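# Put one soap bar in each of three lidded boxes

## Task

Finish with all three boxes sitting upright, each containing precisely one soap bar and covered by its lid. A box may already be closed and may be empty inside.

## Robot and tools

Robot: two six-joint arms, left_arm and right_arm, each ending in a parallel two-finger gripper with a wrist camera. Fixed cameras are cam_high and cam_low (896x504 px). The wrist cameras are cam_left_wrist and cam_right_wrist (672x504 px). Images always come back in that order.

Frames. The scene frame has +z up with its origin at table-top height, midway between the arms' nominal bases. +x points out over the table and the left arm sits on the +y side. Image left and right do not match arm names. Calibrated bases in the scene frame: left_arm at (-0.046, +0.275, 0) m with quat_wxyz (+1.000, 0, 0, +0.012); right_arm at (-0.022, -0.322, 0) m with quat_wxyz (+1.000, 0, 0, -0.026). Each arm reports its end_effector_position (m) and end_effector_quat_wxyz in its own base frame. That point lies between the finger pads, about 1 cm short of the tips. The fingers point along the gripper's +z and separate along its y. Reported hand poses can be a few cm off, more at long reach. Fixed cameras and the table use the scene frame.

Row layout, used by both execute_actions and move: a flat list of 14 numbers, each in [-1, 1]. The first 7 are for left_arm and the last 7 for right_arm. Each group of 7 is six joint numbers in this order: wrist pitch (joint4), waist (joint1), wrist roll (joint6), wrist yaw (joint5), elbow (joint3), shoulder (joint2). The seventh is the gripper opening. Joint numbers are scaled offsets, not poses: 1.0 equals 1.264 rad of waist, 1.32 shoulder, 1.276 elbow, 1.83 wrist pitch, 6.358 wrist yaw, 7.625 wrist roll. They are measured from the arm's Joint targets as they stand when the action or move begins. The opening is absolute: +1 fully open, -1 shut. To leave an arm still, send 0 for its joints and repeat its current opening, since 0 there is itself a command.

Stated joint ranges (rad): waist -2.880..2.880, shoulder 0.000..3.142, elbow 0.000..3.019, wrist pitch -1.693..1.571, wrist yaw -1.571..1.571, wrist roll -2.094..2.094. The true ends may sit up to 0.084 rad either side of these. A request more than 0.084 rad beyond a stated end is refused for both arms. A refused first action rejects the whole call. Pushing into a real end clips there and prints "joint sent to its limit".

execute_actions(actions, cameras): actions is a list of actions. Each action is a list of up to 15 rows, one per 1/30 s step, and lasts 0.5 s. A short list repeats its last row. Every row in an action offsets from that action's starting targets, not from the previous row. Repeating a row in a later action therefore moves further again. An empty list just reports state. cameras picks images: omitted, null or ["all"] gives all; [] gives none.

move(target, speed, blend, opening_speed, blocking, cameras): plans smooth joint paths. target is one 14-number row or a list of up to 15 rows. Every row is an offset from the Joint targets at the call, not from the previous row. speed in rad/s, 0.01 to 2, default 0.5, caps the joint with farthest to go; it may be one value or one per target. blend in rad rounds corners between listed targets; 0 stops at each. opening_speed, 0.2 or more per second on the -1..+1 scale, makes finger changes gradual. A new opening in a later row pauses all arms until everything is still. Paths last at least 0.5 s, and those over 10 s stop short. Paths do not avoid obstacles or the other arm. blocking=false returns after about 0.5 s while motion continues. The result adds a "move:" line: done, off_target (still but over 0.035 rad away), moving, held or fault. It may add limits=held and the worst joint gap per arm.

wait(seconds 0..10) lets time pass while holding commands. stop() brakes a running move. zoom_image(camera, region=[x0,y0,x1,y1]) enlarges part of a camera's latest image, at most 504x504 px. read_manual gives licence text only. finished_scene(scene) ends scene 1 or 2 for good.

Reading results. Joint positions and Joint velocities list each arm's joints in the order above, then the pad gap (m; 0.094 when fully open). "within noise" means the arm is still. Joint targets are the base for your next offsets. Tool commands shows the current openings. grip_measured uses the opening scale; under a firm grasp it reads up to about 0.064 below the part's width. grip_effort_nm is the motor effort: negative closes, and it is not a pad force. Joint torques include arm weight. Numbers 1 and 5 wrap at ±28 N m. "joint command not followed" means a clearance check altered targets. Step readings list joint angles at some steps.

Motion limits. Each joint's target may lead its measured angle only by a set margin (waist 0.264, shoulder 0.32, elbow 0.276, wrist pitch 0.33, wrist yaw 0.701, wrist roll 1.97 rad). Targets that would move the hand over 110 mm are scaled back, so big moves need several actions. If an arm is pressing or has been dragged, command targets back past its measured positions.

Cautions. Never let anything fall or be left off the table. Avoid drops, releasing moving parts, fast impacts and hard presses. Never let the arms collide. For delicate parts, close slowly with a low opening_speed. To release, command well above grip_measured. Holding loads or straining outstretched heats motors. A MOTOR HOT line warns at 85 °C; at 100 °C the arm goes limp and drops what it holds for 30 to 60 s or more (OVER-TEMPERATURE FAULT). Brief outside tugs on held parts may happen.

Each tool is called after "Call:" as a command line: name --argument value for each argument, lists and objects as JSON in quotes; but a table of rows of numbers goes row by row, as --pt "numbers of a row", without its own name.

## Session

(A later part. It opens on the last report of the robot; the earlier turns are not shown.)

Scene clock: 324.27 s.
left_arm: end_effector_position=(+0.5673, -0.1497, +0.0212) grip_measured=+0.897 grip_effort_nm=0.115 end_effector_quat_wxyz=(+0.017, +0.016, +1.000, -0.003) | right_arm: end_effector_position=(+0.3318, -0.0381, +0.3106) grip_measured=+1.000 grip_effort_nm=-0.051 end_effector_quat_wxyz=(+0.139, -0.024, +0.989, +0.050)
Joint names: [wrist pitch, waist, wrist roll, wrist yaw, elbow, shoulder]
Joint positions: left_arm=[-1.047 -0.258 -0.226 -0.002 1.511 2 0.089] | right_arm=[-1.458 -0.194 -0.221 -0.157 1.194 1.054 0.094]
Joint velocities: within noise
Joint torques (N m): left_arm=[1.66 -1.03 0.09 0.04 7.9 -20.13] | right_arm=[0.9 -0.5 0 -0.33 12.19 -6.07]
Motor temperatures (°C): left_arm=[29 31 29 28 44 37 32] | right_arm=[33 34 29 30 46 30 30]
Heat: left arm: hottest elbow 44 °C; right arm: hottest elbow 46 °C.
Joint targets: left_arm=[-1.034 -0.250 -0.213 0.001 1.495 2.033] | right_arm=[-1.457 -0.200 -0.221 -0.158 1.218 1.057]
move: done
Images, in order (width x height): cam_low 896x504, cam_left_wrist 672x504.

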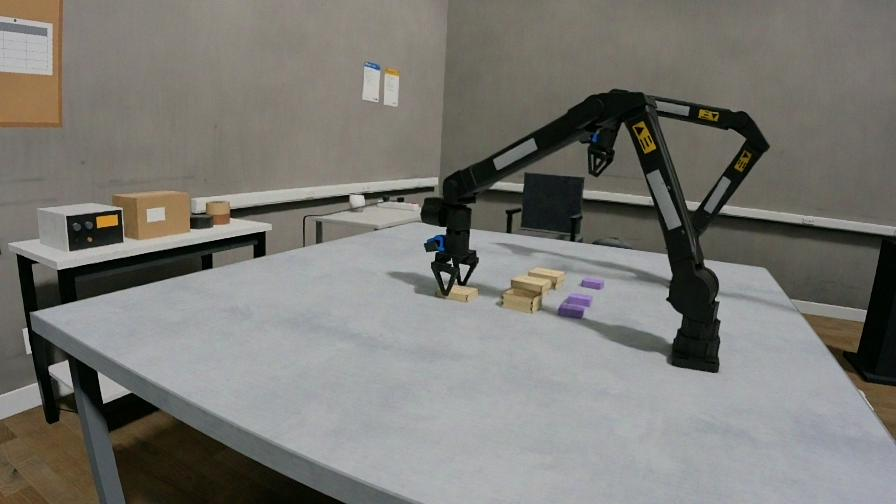

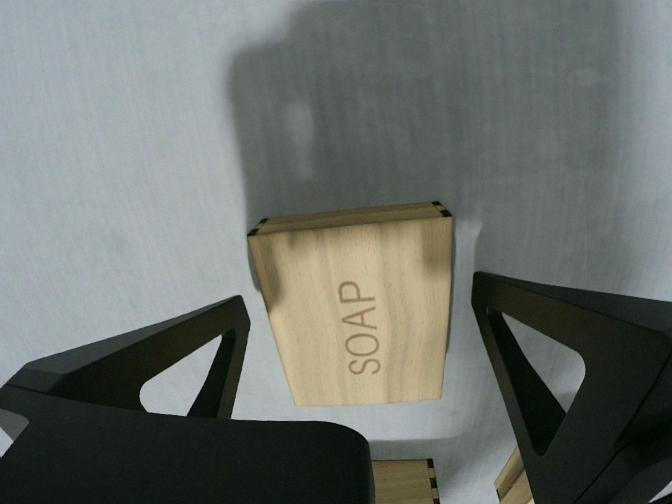

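Call:
move --pt "-0.1235 0 0 0 0.0917 -0.0833 0.9 0 0 0 0 0 0 1" --pt "-0.1232 -0.2 -0.021 0 -0.412 -0.57 0.6 0 0 0 0 0 0 1" --speed 0.7 --blend 0.05 --cameras '["cam_high","cam_left_wrist"]'

Call:
zoom_image --camera "cam_left_wrist" --region '[200, 50, 620, 400]'

Scene clock: 348.20 s.
left_arm: end_effector_position=(+0.3069, -0.1658, +0.1539) grip_measured=+0.603 grip_effort_nm=-0.139 end_effector_quat_wxyz=(+0.008, +0.067, +0.998, -0.003) | right_arm: end_effector_position=(+0.3318, -0.0381, +0.3106) grip_measured=+1.000 grip_effort_nm=-0.046 end_effector_quat_wxyz=(+0.139, -0.024, +0.989, +0.050)
Joint names: [wrist pitch, waist, wrist roll, wrist yaw, elbow, shoulder]
Joint positions: left_arm=[-1.252 -0.495 -0.36 -0.001 0.983 1.284 0.075] | right_arm=[-1.458 -0.194 -0.221 -0.157 1.194 1.054 0.094]
Joint velocities: within noise
Joint torques (N m): left_arm=[0.81 -2.2 -0.21 0.01 8.85 -11.16] | right_arm=[0.9 -0.5 0 -0.33 12.22 -6.07]
Motor temperatures (°C): left_arm=[29 31 29 28 42 37 31] | right_arm=[33 34 29 30 46 30 30]
Heat: left arm: hottest elbow 42 °C; right arm: hottest elbow 46 °C.
Joint targets: left_arm=[-1.260 -0.503 -0.374 0.001 0.970 1.281] | right_arm=[-1.457 -0.200 -0.221 -0.158 1.218 1.057]
move: done
Images, in order (width x height): cam_high 896x504, cam_left_wrist 672x504.

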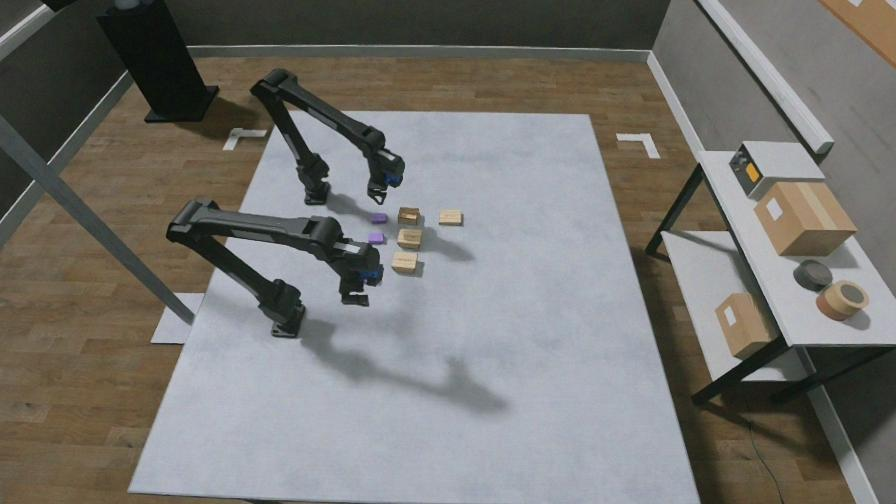

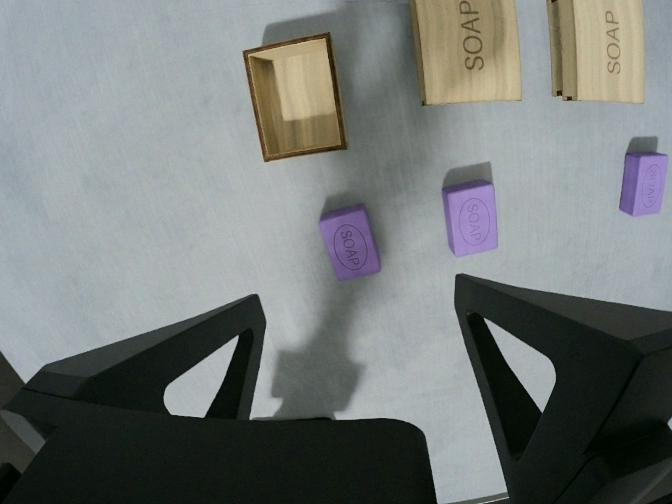

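Scaled by 1.200 from the camera's 672x504 image, which has a finer 960x720 frame.

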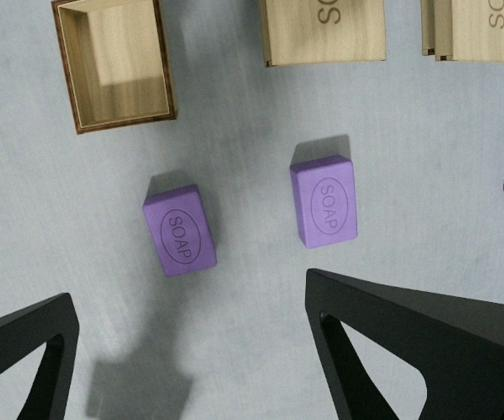

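Call:
move --target '[0.1461,-0.0177,-0.0244,0,-0.168,0.04,0.4,0,0,0,0,0,0,1]' --speed 0.5 --cameras '["cam_low","cam_left_wrist"]'

Scene clock: 391.07 s.
left_arm: end_effector_position=(+0.2797, -0.1578, +0.0678) grip_measured=+0.402 grip_effort_nm=-0.134 end_effector_quat_wxyz=(+0.006, -0.016, +1.000, -0.003) | right_arm: end_effector_position=(+0.3318, -0.0381, +0.3106) grip_measured=+1.000 grip_effort_nm=-0.056 end_effector_quat_wxyz=(+0.139, -0.024, +0.989, +0.050)
Joint names: [wrist pitch, waist, wrist roll, wrist yaw, elbow, shoulder]
Joint positions: left_arm=[-1.005 -0.513 -0.546 -0.001 0.766 1.318 0.066] | right_arm=[-1.458 -0.194 -0.221 -0.157 1.194 1.054 0.094]
Joint velocities: within noise
Joint torques (N m): left_arm=[1.59 -2.55 -0.26 0 8.03 -8.88] | right_arm=[0.9 -0.44 0 -0.32 12.21 -6.07]
Motor temperatures (°C): left_arm=[29 30 29 28 41 34 30] | right_arm=[32 34 29 30 47 30 30]
Heat: left arm: hottest elbow 41 °C; right arm: hottest elbow 47 °C.
Joint targets: left_arm=[-0.993 -0.525 -0.560 0.001 0.756 1.334] | right_arm=[-1.457 -0.200 -0.221 -0.158 1.218 1.057]
move: done
Images, in order (width x height): cam_low 896x504, cam_left_wrist 672x504.

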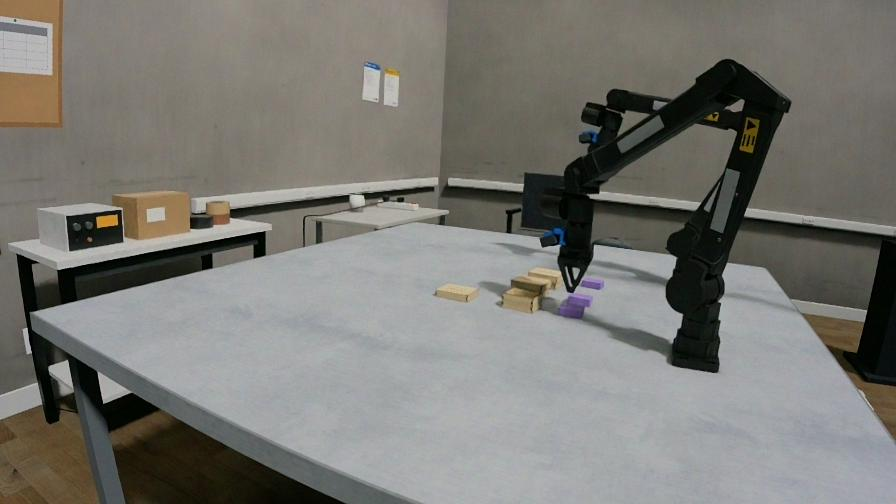

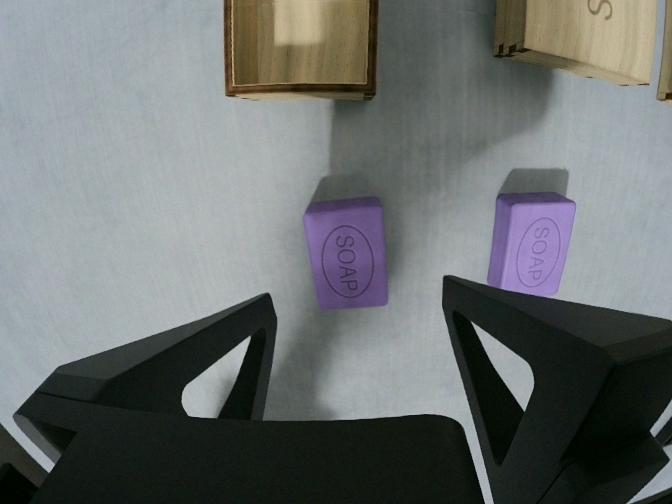

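Call:
move --target '[0.0823,0,0,0,-0.047,0.0686,0.4,0,0,0,0,0,0,1]' --speed 0.25 --cameras '["cam_low","cam_left_wrist"]'

Call:
zoom_image --camera "cam_low" --region '[500, 240, 620, 330]'

Scene clock: 402.20 s.
left_arm: end_effector_position=(+0.2814, -0.1587, +0.0239) grip_measured=+0.402 grip_effort_nm=-0.139 end_effector_quat_wxyz=(+0.008, -0.017, +1.000, -0.004) | right_arm: end_effector_position=(+0.3318, -0.0381, +0.3106) grip_measured=+1.000 grip_effort_nm=-0.046 end_effector_quat_wxyz=(+0.139, -0.024, +0.989, +0.050)
Joint names: [wrist pitch, waist, wrist roll, wrist yaw, elbow, shoulder]
Joint positions: left_arm=[-0.855 -0.513 -0.546 -0.001 0.706 1.405 0.066] | right_arm=[-1.458 -0.194 -0.221 -0.157 1.194 1.054 0.094]
Joint velocities: within noise
Joint torques (N m): left_arm=[1.7 -2.55 -0.21 0 7.09 -9.11] | right_arm=[0.91 -0.5 0.01 -0.32 12.21 -6.07]
Motor temperatures (°C): left_arm=[29 30 29 28 40 34 30] | right_arm=[32 34 29 30 47 30 30]
Heat: left arm: hottest elbow 40 °C; right arm: hottest elbow 47 °C.
Joint targets: left_arm=[-0.842 -0.525 -0.560 0.001 0.695 1.424] | right_arm=[-1.457 -0.200 -0.221 -0.158 1.218 1.057]
move: done
Images, in order (width x height): cam_low 896x504, cam_left_wrist 672x504.

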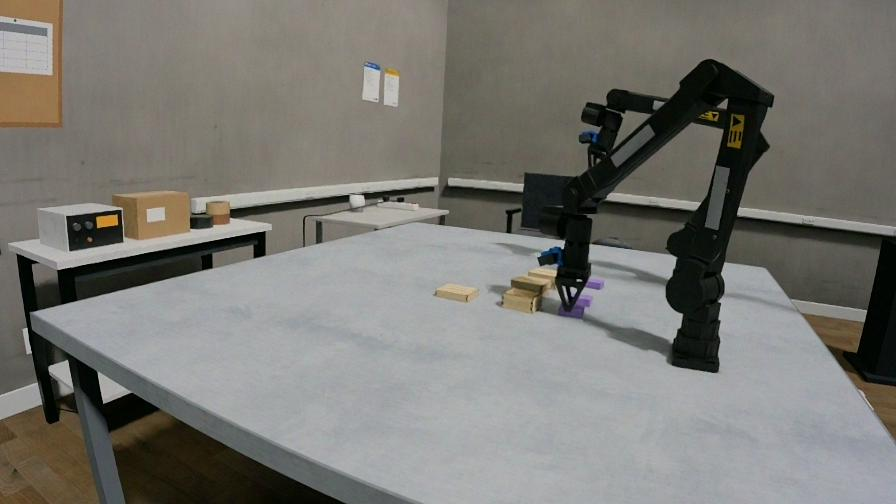

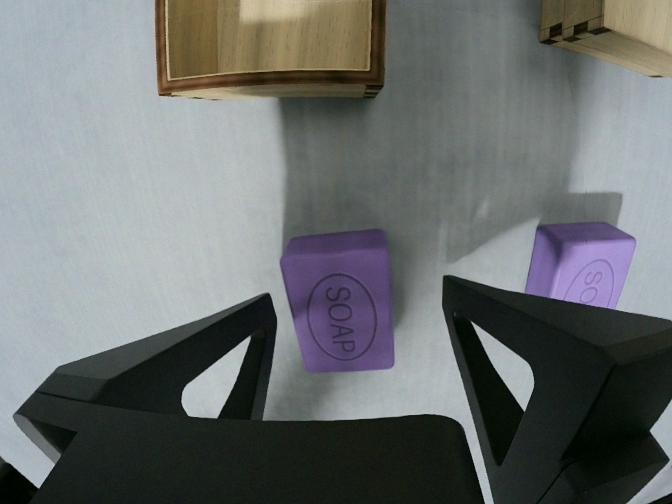

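Scaled by 4.200 from the camera's 896x504 image, which has a finer 1280x720 frame.

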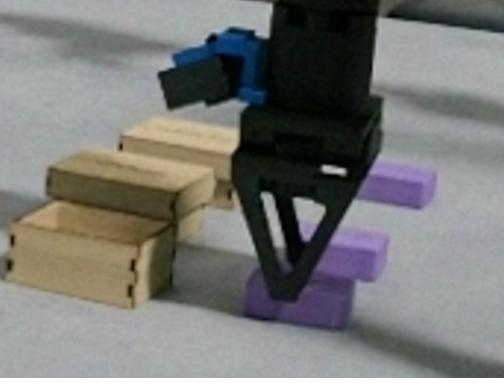

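Call:
move --target '[0,0,0,0,0,0,-0.4,0,0,0,0,0,0,1]' --opening_speed 0.3 --cameras '["cam_left_wrist"]'

Scene clock: 411.80 s.
left_arm: end_effector_position=(+0.2815, -0.1588, +0.0239) grip_measured=-0.217 grip_effort_nm=-1.038 end_effector_quat_wxyz=(+0.008, -0.017, +1.000, -0.004) | right_arm: end_effector_position=(+0.3318, -0.0381, +0.3106) grip_measured=+1.000 grip_effort_nm=-0.056 end_effector_quat_wxyz=(+0.139, -0.024, +0.989, +0.050)
Joint names: [wrist pitch, waist, wrist roll, wrist yaw, elbow, shoulder]
Joint positions: left_arm=[-0.854 -0.513 -0.546 -0.001 0.706 1.405 0.037] | right_arm=[-1.458 -0.194 -0.221 -0.157 1.194 1.054 0.094]
Joint velocities: within noise
Joint torques (N m): left_arm=[1.62 -2.49 -0.21 0 7.1 -9.11] | right_arm=[0.9 -0.5 0 -0.32 12.21 -6.07]
Motor temperatures (°C): left_arm=[29 30 29 28 40 34 30] | right_arm=[32 34 29 30 47 30 30]
Heat: left arm: hottest elbow 40 °C; right arm: hottest elbow 47 °C.
Joint targets: left_arm=[-0.842 -0.525 -0.559 0.001 0.695 1.424] | right_arm=[-1.457 -0.200 -0.221 -0.158 1.218 1.057]
move: done
Images, in order (width x height): cam_left_wrist 672x504.

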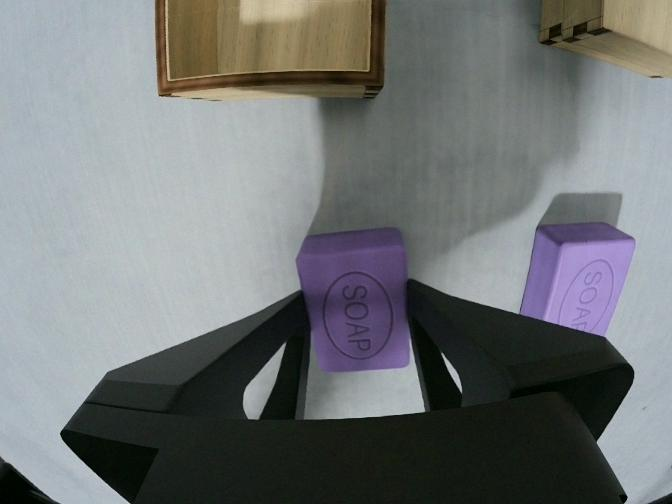

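Call:
move --pt "-0.1516 0 0 0 0.1335 -0.1155 -0.4 0 0 0 0 0 0 1" --pt "-0.1520 0.1164 0.0430 0 0.329 0.0734 -0.4 0 0 0 0 0 0 1" --speed 0.4 --blend 0.03 --cameras '["cam_left_wrist","cam_low"]'

Call:
zoom_image --camera "cam_left_wrist" --region '[220, 140, 500, 400]'

Call:
zoom_image --camera "cam_low" --region '[460, 230, 600, 330]'

Scene clock: 440.47 s.
left_arm: end_effector_position=(+0.3835, -0.1564, +0.1049) grip_measured=-0.217 grip_effort_nm=-1.038 end_effector_quat_wxyz=(+0.011, +0.070, +0.997, -0.003) | right_arm: end_effector_position=(+0.3318, -0.0381, +0.3106) grip_measured=+1.000 grip_effort_nm=-0.056 end_effector_quat_wxyz=(+0.139, -0.024, +0.989, +0.050)
Joint names: [wrist pitch, waist, wrist roll, wrist yaw, elbow, shoulder]
Joint positions: left_arm=[-1.108 -0.387 -0.246 -0.001 1.061 1.5 0.037] | right_arm=[-1.458 -0.194 -0.221 -0.157 1.194 1.054 0.094]
Joint velocities: within noise
Joint torques (N m): left_arm=[0.64 -0.97 0.08 0.02 14.54 -12.51] | right_arm=[0.9 -0.44 0 -0.32 12.21 -6.01]
Motor temperatures (°C): left_arm=[29 30 29 28 40 34 31] | right_arm=[32 34 29 30 47 30 30]
Heat: left arm: hottest elbow 40 °C; right arm: hottest elbow 47 °C.
Joint targets: left_arm=[-1.120 -0.378 -0.232 0.001 1.115 1.521] | right_arm=[-1.457 -0.200 -0.221 -0.158 1.218 1.057]
move: off_target (left_arm); left_arm: the elbow is farthest, 0.054 rad from its target
Images, in order (width x height): cam_low 896x504, cam_left_wrist 672x504.

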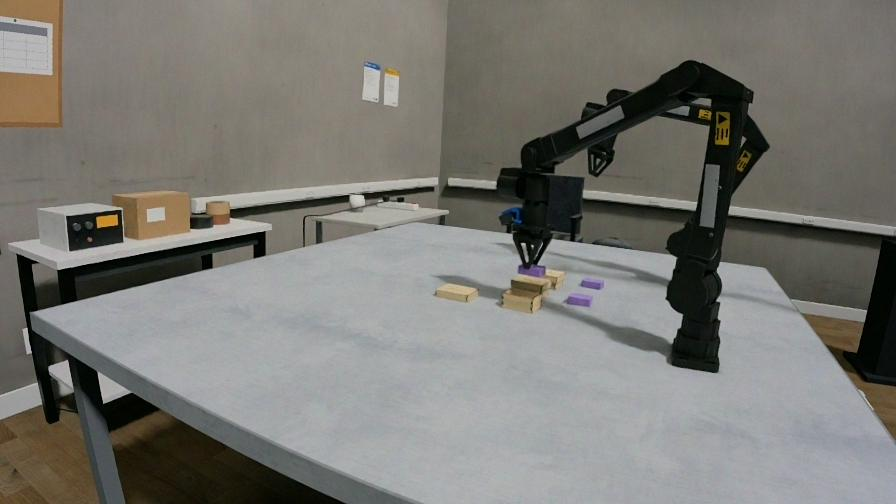

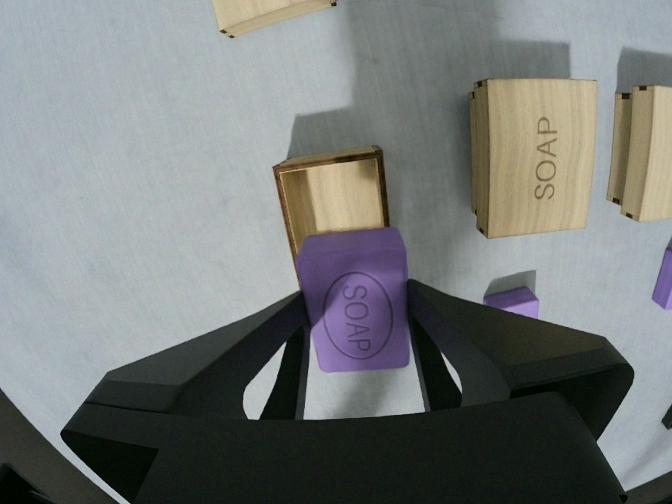

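Scaled by 1.800 from the camera's 672x504 image, which has a finer 960x720 frame.

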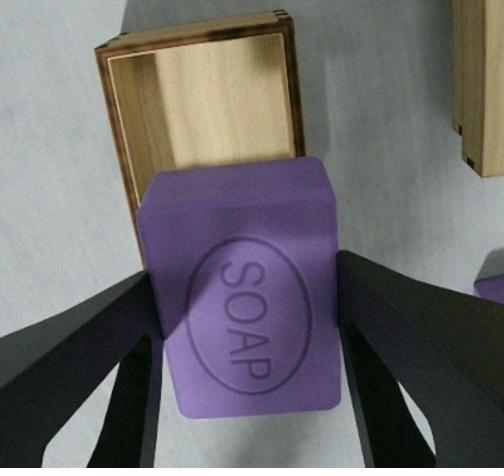

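Scaled by 3.600 from the camera's 896x504 image, which has a finer 1280x720 frame.

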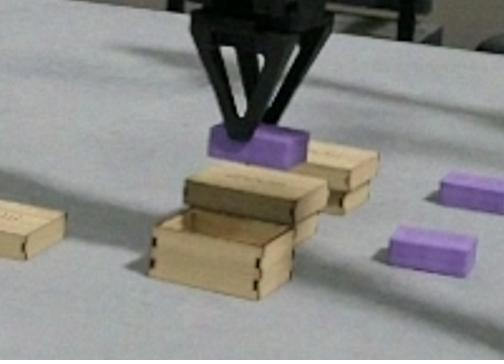

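Call:
move --target '[0.0620,0.0127,-0.0010,0,-0.0738,0.0485,-0.4,0,0,0,0,0,0,1]' --speed 0.3 --cameras '["cam_left_wrist","cam_low"]'

Call:
zoom_image --camera "cam_left_wrist" --region '[220, 140, 500, 400]'

Call:
zoom_image --camera "cam_low" --region '[460, 230, 600, 330]'

Scene clock: 484.37 s.
left_arm: end_effector_position=(+0.3908, -0.1533, +0.0683) grip_measured=-0.217 grip_effort_nm=-1.043 end_effector_quat_wxyz=(+0.007, +0.064, +0.998, -0.002) | right_arm: end_effector_position=(+0.3318, -0.0381, +0.3106) grip_measured=+1.000 grip_effort_nm=-0.051 end_effector_quat_wxyz=(+0.139, -0.024, +0.989, +0.050)
Joint names: [wrist pitch, waist, wrist roll, wrist yaw, elbow, shoulder]
Joint positions: left_arm=[-1.02 -0.373 -0.245 -0.001 1.03 1.566 0.037] | right_arm=[-1.458 -0.194 -0.221 -0.157 1.194 1.054 0.094]
Joint velocities: within noise
Joint torques (N m): left_arm=[1.57 -0.73 0.01 0.02 8.28 -13.45] | right_arm=[0.88 -0.5 0.01 -0.32 12.21 -6.01]
Motor temperatures (°C): left_arm=[28 30 29 28 50 33 32] | right_arm=[32 33 28 30 48 30 30]
Heat: left arm: hottest elbow 50 °C; right arm: hottest elbow 48 °C.
Joint targets: left_arm=[-1.007 -0.362 -0.239 0.001 1.021 1.585] | right_arm=[-1.457 -0.200 -0.221 -0.158 1.218 1.057]
move: done
Images, in order (width x height): cam_low 896x504, cam_left_wrist 672x504.

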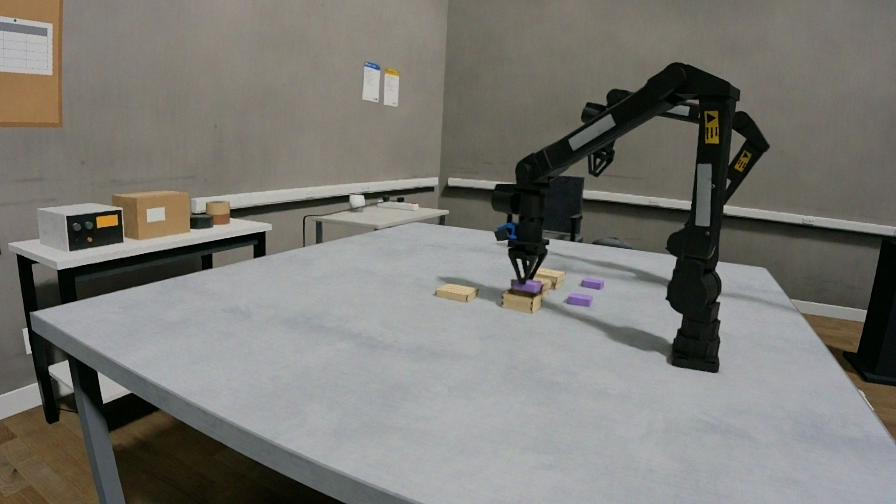

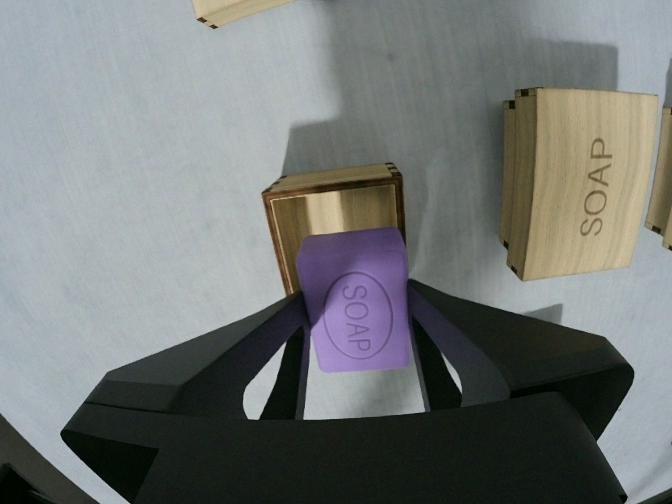

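Scaled by 1.800 from the camera's 672x504 image, which has a finer 960x720 frame.

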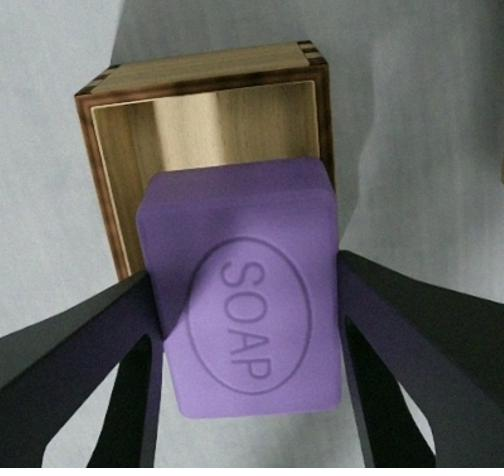

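Scaled by 3.600 from the camera's 896x504 image, which has a finer 1280x720 frame.

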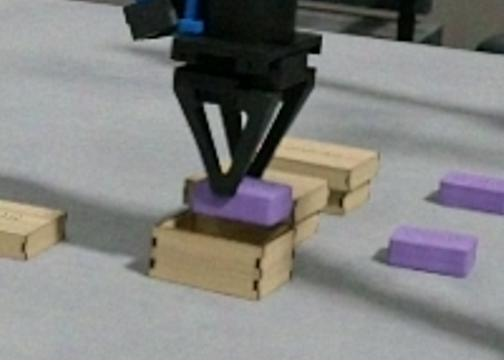

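Call:
move --pt "0.008 0.0047 -0.0033 0 0.0044 0.0152 -0.4 0 0 0 0 0 0 1" --pt "0.0485 0.0047 -0.0033 0 -0.0195 0.0483 -0.4 0 0 0 0 0 0 1" --speed 0.1 --cameras '["cam_left_wrist","cam_low"]'

Call:
zoom_image --camera "cam_left_wrist" --region '[220, 140, 500, 400]'

Call:
zoom_image --camera "cam_low" --region '[460, 230, 600, 330]'

Scene clock: 523.93 s.
left_arm: end_effector_position=(+0.3997, -0.1546, +0.0447) grip_measured=-0.217 grip_effort_nm=-1.043 end_effector_quat_wxyz=(+0.014, +0.058, +0.998, -0.005) | right_arm: end_effector_position=(+0.3318, -0.0381, +0.3106) grip_measured=+1.000 grip_effort_nm=-0.056 end_effector_quat_wxyz=(+0.139, -0.024, +0.989, +0.050)
Joint names: [wrist pitch, waist, wrist roll, wrist yaw, elbow, shoulder]
Joint positions: left_arm=[-0.942 -0.368 -0.251 0.001 1.014 1.614 0.037] | right_arm=[-1.458 -0.194 -0.221 -0.157 1.194 1.054 0.094]
Joint velocities: within noise
Joint torques (N m): left_arm=[2.04 -0.67 -0.21 -0.08 7.05 -12.4] | right_arm=[0.9 -0.5 0 -0.32 12.21 -6.07]
Motor temperatures (°C): left_arm=[28 30 29 28 43 35 32] | right_arm=[32 33 28 30 48 30 30]
Heat: left arm: hottest elbow 43 °C; right arm: hottest elbow 48 °C.
Joint targets: left_arm=[-0.918 -0.356 -0.264 0.001 0.996 1.649] | right_arm=[-1.457 -0.200 -0.221 -0.158 1.218 1.057]
move: done
Images, in order (width x height): cam_low 896x504, cam_left_wrist 672x504.

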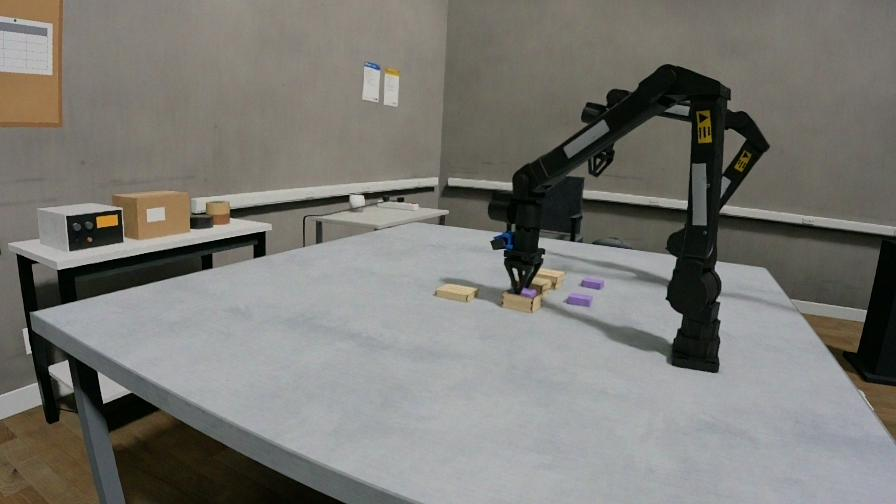

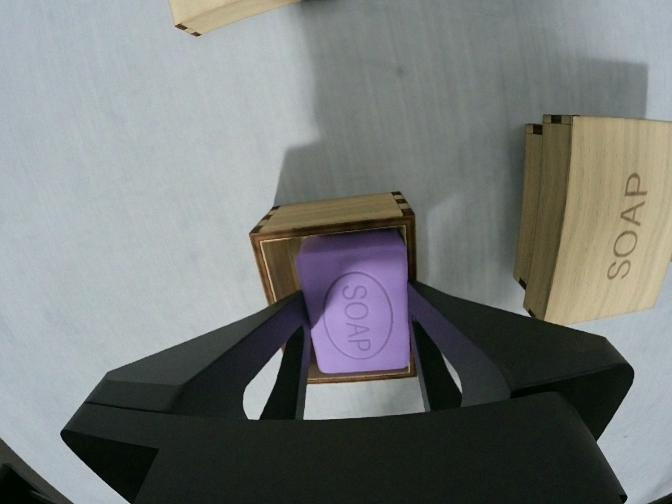

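Scaled by 1.800 from the camera's 672x504 image, which has a finer 960x720 frame.

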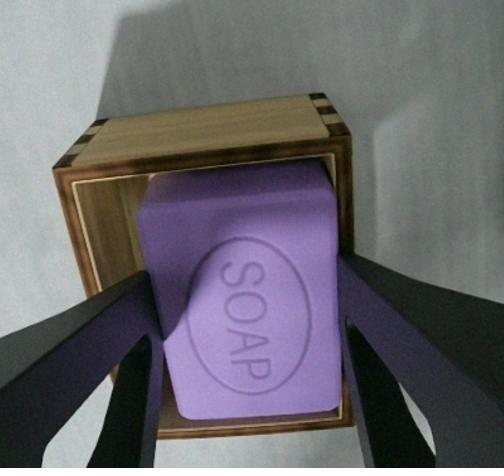

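Scaled by 3.600 from the camera's 896x504 image, which has a finer 1280x720 frame.

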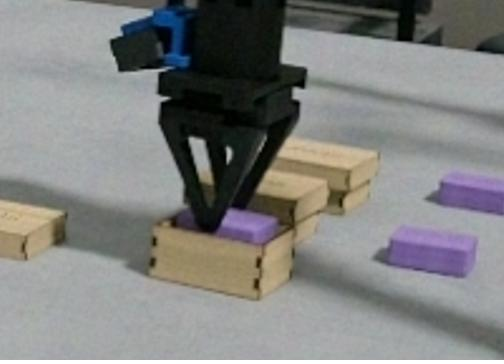

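Call:
move --pt "-0.0164 0 0 0 0.032 -0.0134 -0.4 0 0 0 0 0 0 1" --pt "-0.0164 0.0115 0.0016 0 0.032 -0.0134 -0.4 0 0 0 0 0 0 1" --speed 0.1 --cameras '["cam_left_wrist"]'

Call:
zoom_image --camera "cam_left_wrist" --region '[220, 140, 500, 400]'

Scene clock: 539.77 s.
left_arm: end_effector_position=(+0.4021, -0.1485, +0.0447) grip_measured=-0.217 grip_effort_nm=-1.038 end_effector_quat_wxyz=(+0.014, +0.050, +0.999, -0.005) | right_arm: end_effector_position=(+0.3318, -0.0381, +0.3106) grip_measured=+1.000 grip_effort_nm=-0.046 end_effector_quat_wxyz=(+0.139, -0.024, +0.989, +0.050)
Joint names: [wrist pitch, waist, wrist roll, wrist yaw, elbow, shoulder]
Joint positions: left_arm=[-0.941 -0.352 -0.251 0.002 1.014 1.614 0.037] | right_arm=[-1.458 -0.194 -0.221 -0.157 1.194 1.054 0.094]
Joint velocities: within noise
Joint torques (N m): left_arm=[0.85 -0.73 -0.07 -0.1 10.8 -14.45] | right_arm=[0.9 -0.5 0 -0.32 12.19 -6.07]
Motor temperatures (°C): left_arm=[28 30 29 28 42 35 32] | right_arm=[32 33 28 30 48 30 30]
Heat: left arm: hottest elbow 42 °C; right arm: hottest elbow 48 °C.
Joint targets: left_arm=[-0.948 -0.342 -0.252 0.001 1.037 1.631] | right_arm=[-1.457 -0.200 -0.221 -0.158 1.218 1.057]
move: done
Images, in order (width x height): cam_left_wrist 672x504.

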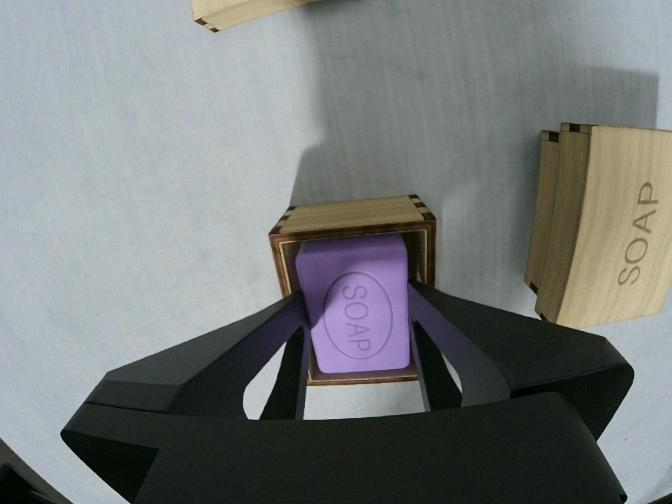

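Scaled by 1.800 from the camera's 672x504 image, which has a finer 960x720 frame.

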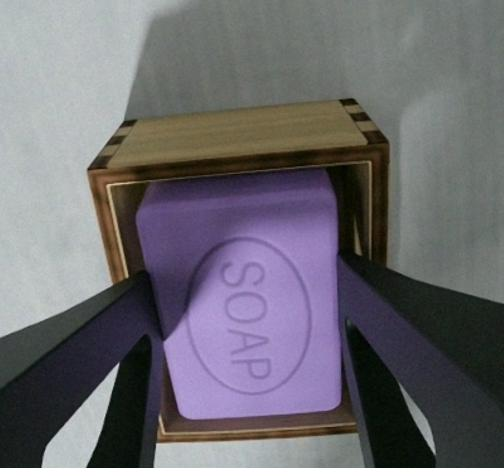

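Call:
move --target '[0.0268,0,0,0,-0.0382,0.022,-0.4,0,0,0,0,0,0,1]' --speed 0.06 --cameras '["cam_left_wrist","cam_low"]'

Call:
zoom_image --camera "cam_left_wrist" --region '[220, 140, 500, 400]'

Call:
zoom_image --camera "cam_low" --region '[460, 230, 600, 330]'

Scene clock: 550.30 s.
left_arm: end_effector_position=(+0.4000, -0.1477, +0.0305) grip_measured=-0.217 grip_effort_nm=-1.043 end_effector_quat_wxyz=(+0.010, +0.050, +0.999, -0.004) | right_arm: end_effector_position=(+0.3318, -0.0381, +0.3106) grip_measured=+1.000 grip_effort_nm=-0.051 end_effector_quat_wxyz=(+0.139, -0.024, +0.989, +0.050)
Joint names: [wrist pitch, waist, wrist roll, wrist yaw, elbow, shoulder]
Joint positions: left_arm=[-0.912 -0.352 -0.251 0.002 0.999 1.637 0.037] | right_arm=[-1.458 -0.194 -0.221 -0.157 1.194 1.054 0.094]
Joint velocities: within noise
Joint torques (N m): left_arm=[1.5 -0.79 -0.07 -0.1 7.56 -13.63] | right_arm=[0.9 -0.5 0 -0.32 12.21 -6.07]
Motor temperatures (°C): left_arm=[28 30 29 28 42 35 33] | right_arm=[32 33 28 30 48 30 30]
Heat: left arm: hottest elbow 42 °C; right arm: hottest elbow 48 °C.
Joint targets: left_arm=[-0.899 -0.342 -0.252 0.001 0.988 1.660] | right_arm=[-1.457 -0.200 -0.221 -0.158 1.218 1.057]
move: done
Images, in order (width x height): cam_low 896x504, cam_left_wrist 672x504.

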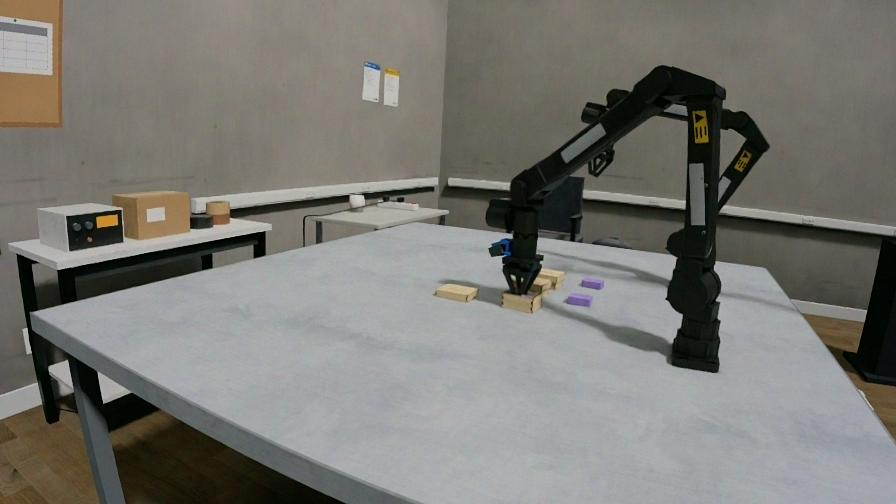

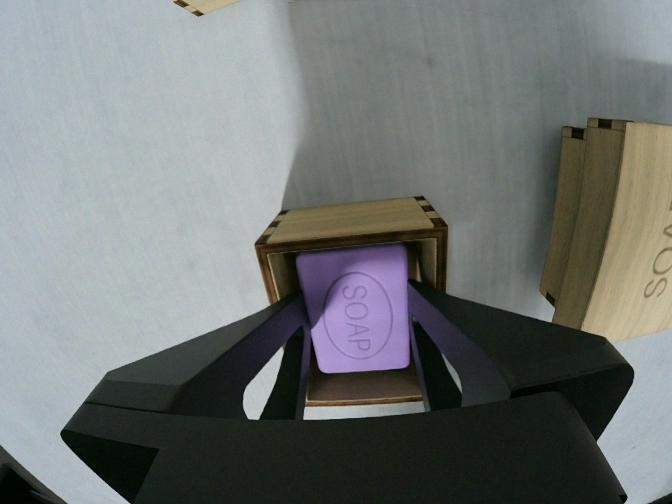

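Scaled by 1.800 from the camera's 672x504 image, which has a finer 960x720 frame.

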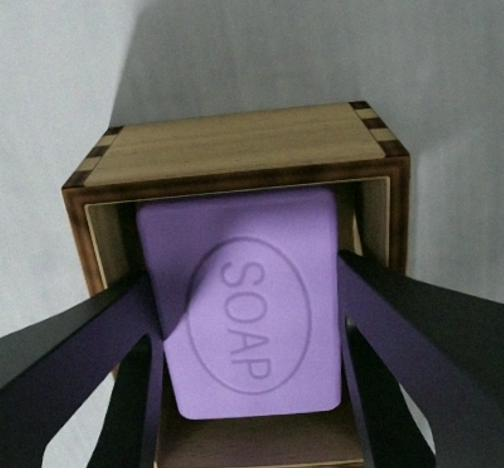

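Scaled by 3.600 from the camera's 896x504 image, which has a finer 1280x720 frame.

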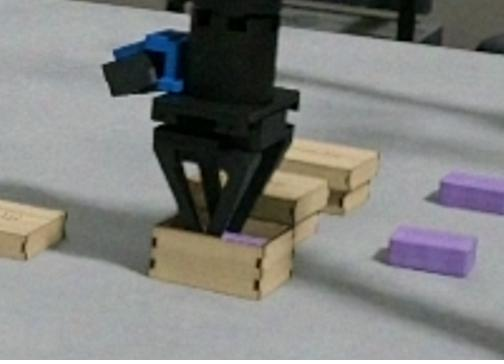

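Call:
move --pt "0.0033 0 0 0 -0.0023 0.004 -0.4 0 0 0 0 0 0 1" --pt "0.0033 0 0 0 -0.0023 0.004 -0.06 0 0 0 0 0 0 1" --speed 0.06 --opening_speed 0.25 --cameras '["cam_left_wrist"]'

Call:
zoom_image --camera "cam_left_wrist" --region '[220, 140, 500, 420]'

Scene clock: 563.10 s.
left_arm: end_effector_position=(+0.4012, -0.1481, +0.0291) grip_measured=-0.133 grip_effort_nm=1.243 end_effector_quat_wxyz=(+0.011, +0.050, +0.999, -0.004) | right_arm: end_effector_position=(+0.3318, -0.0381, +0.3106) grip_measured=+1.000 grip_effort_nm=-0.051 end_effector_quat_wxyz=(+0.139, -0.024, +0.989, +0.050)
Joint names: [wrist pitch, waist, wrist roll, wrist yaw, elbow, shoulder]
Joint positions: left_arm=[-0.906 -0.352 -0.251 0.002 0.999 1.64 0.041] | right_arm=[-1.458 -0.194 -0.221 -0.157 1.194 1.054 0.094]
Joint velocities: within noise
Joint torques (N m): left_arm=[1.63 -0.85 -0.08 -0.1 7.24 -13.51] | right_arm=[0.88 -0.44 0 -0.32 12.19 -6.07]
Motor temperatures (°C): left_arm=[28 30 29 28 42 35 33] | right_arm=[32 33 28 30 48 30 30]
Heat: left arm: hottest elbow 42 °C; right arm: hottest elbow 48 °C.
Joint targets: left_arm=[-0.893 -0.342 -0.252 0.001 0.985 1.665] | right_arm=[-1.457 -0.200 -0.221 -0.158 1.218 1.057]
move: done
Images, in order (width x height): cam_left_wrist 672x504.

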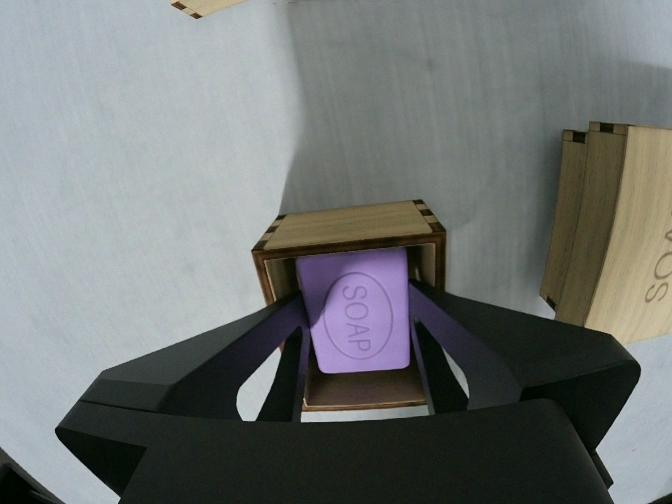

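Scaled by 1.800 from the camera's 672x504 image, which has a finer 960x720 frame.

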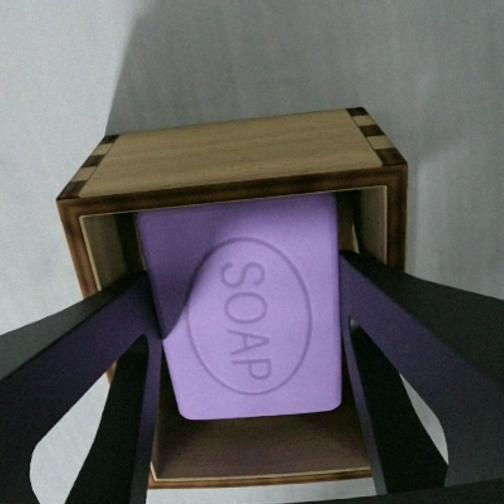

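Call:
move --pt "0 0 0 0 0 0 -0.165 0 0 0 0 0 0 1" --pt "-0.0368 0 0 0 0.045 -0.0272 -0.165 0 0 0 0 0 0 1" --pt "-0.1225 0 0 0 0.0977 -0.0907 -0.165 0 0 0 0 0 0 1" --speed 0.15 --blend 0.01 --opening_speed 0.25 --cameras '["cam_left_wrist","cam_low"]'

Call:
zoom_image --camera "cam_low" --region '[460, 230, 600, 330]'

Scene clock: 573.47 s.
left_arm: end_effector_position=(+0.3854, -0.1423, +0.0782) grip_measured=-0.164 grip_effort_nm=-0.042 end_effector_quat_wxyz=(-0.021, +0.050, +0.999, +0.006) | right_arm: end_effector_position=(+0.3318, -0.0381, +0.3106) grip_measured=+1.000 grip_effort_nm=-0.056 end_effector_quat_wxyz=(+0.139, -0.024, +0.989, +0.050)
Joint names: [wrist pitch, waist, wrist roll, wrist yaw, elbow, shoulder]
Joint positions: left_arm=[-1.105 -0.352 -0.251 0.002 1.057 1.565 0.039] | right_arm=[-1.458 -0.194 -0.221 -0.157 1.194 1.054 0.094]
Joint velocities: within noise
Joint torques (N m): left_arm=[0.62 -0.79 -0.08 -0.1 13.94 -16.97] | right_arm=[0.88 -0.5 0 -0.32 12.21 -6.07]
Motor temperatures (°C): left_arm=[28 30 29 28 42 35 33] | right_arm=[32 33 28 30 48 30 30]
Heat: left arm: hottest elbow 42 °C; right arm: hottest elbow 48 °C.
Joint targets: left_arm=[-1.117 -0.342 -0.252 0.001 1.110 1.546] | right_arm=[-1.457 -0.200 -0.221 -0.158 1.218 1.057]
move: off_target (left_arm); blend cut to 0 rad at target 1; left_arm: the elbow is farthest, 0.053 rad from its target
Images, in order (width x height): cam_low 896x504, cam_left_wrist 672x504.

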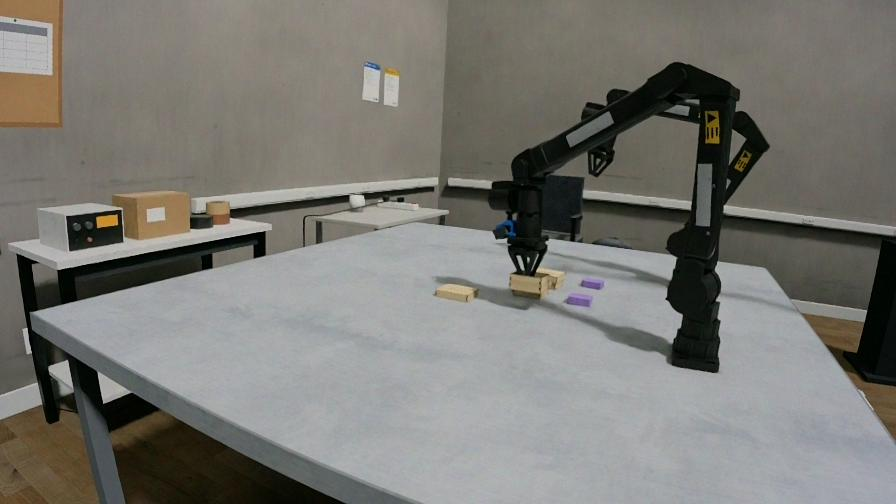

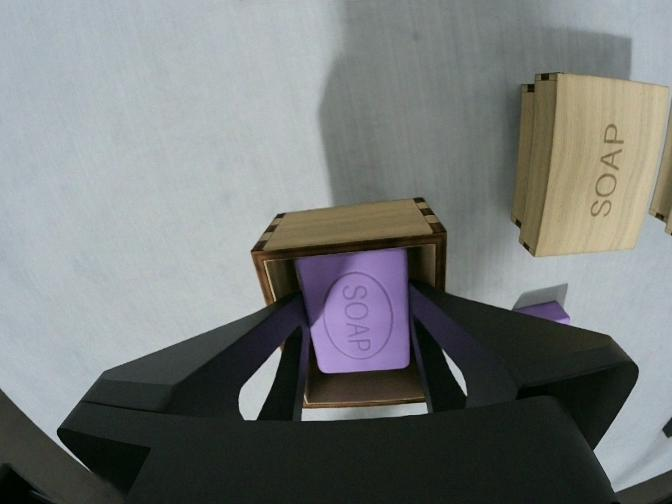

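Scaled by 3.600 from the camera's 896x504 image, which has a finer 1280x720 frame.

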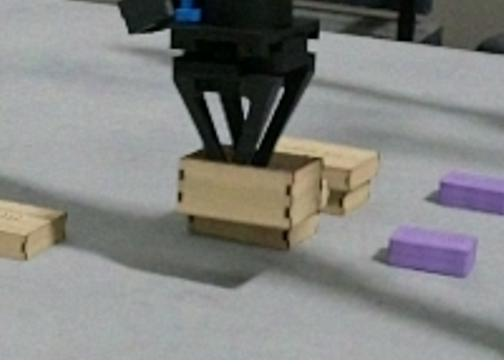

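Call:
move --pt "0.1191 0 0 0 -0.0956 0.0864 -0.165 0 0 0 0 0 0 1" --pt "0.1235 0 0 0 -0.0990 0.0910 -0.165 0 0 0 0 0 0 1" --pt "0.1235 0 0 0 -0.0990 0.0910 -0.195 0 0 0 0 0 0 1" --speed '[0.1,0.05,0.05]' --opening_speed 0.2 --cameras '["cam_left_wrist","cam_low"]'

Call:
zoom_image --camera "cam_low" --region '[460, 230, 600, 330]'

Scene clock: 617.63 s.
left_arm: end_effector_position=(+0.4007, -0.1480, +0.0286) grip_measured=-0.193 grip_effort_nm=-0.437 end_effector_quat_wxyz=(+0.011, +0.050, +0.999, -0.004) | right_arm: end_effector_position=(+0.3318, -0.0381, +0.3106) grip_measured=+1.000 grip_effort_nm=-0.051 end_effector_quat_wxyz=(+0.139, -0.024, +0.989, +0.050)
Joint names: [wrist pitch, waist, wrist roll, wrist yaw, elbow, shoulder]
Joint positions: left_arm=[-0.905 -0.352 -0.251 0.002 0.997 1.64 0.038] | right_arm=[-1.458 -0.194 -0.221 -0.157 1.194 1.054 0.094]
Joint velocities: left_arm=[-0.002 0.005 -0.051 0.095 -0.007 0.005 0.007] | right_arm=[within noise]
Joint torques (N m): left_arm=[1.69 -0.79 -0.07 -0.1 7.21 -13.1] | right_arm=[0.88 -0.5 0.01 -0.32 12.21 -6.07]
Motor temperatures (°C): left_arm=[28 30 29 28 44 34 31] | right_arm=[32 33 28 30 49 30 30]
Heat: left arm: hottest elbow 44 °C; right arm: hottest elbow 49 °C.
Joint targets: left_arm=[-0.891 -0.342 -0.252 0.001 0.984 1.666] | right_arm=[-1.457 -0.200 -0.221 -0.158 1.218 1.057]
move: done
Images, in order (width x height): cam_low 896x504, cam_left_wrist 672x504.

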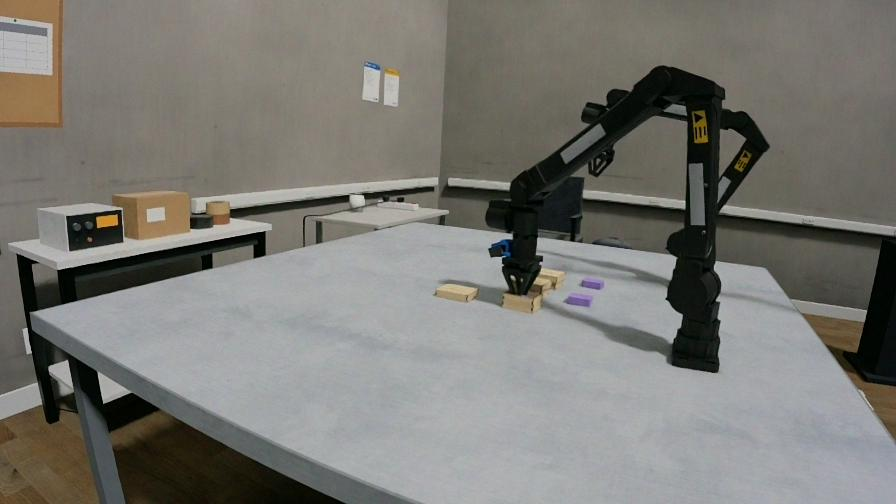

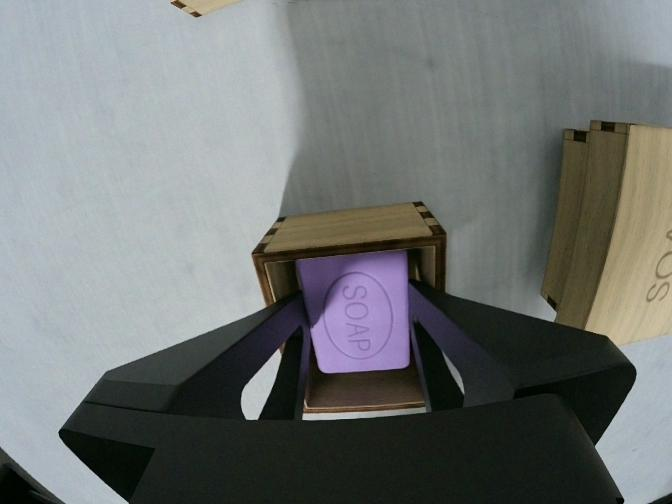

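Scaled by 3.600 from the camera's 896x504 image, which has a finer 1280x720 frame.

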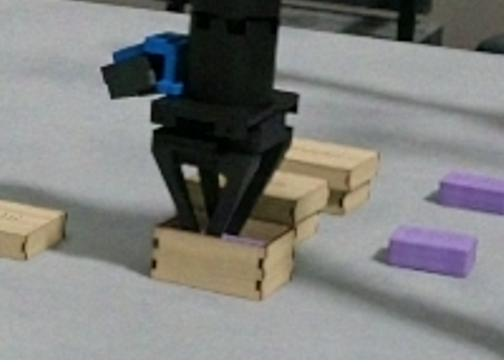

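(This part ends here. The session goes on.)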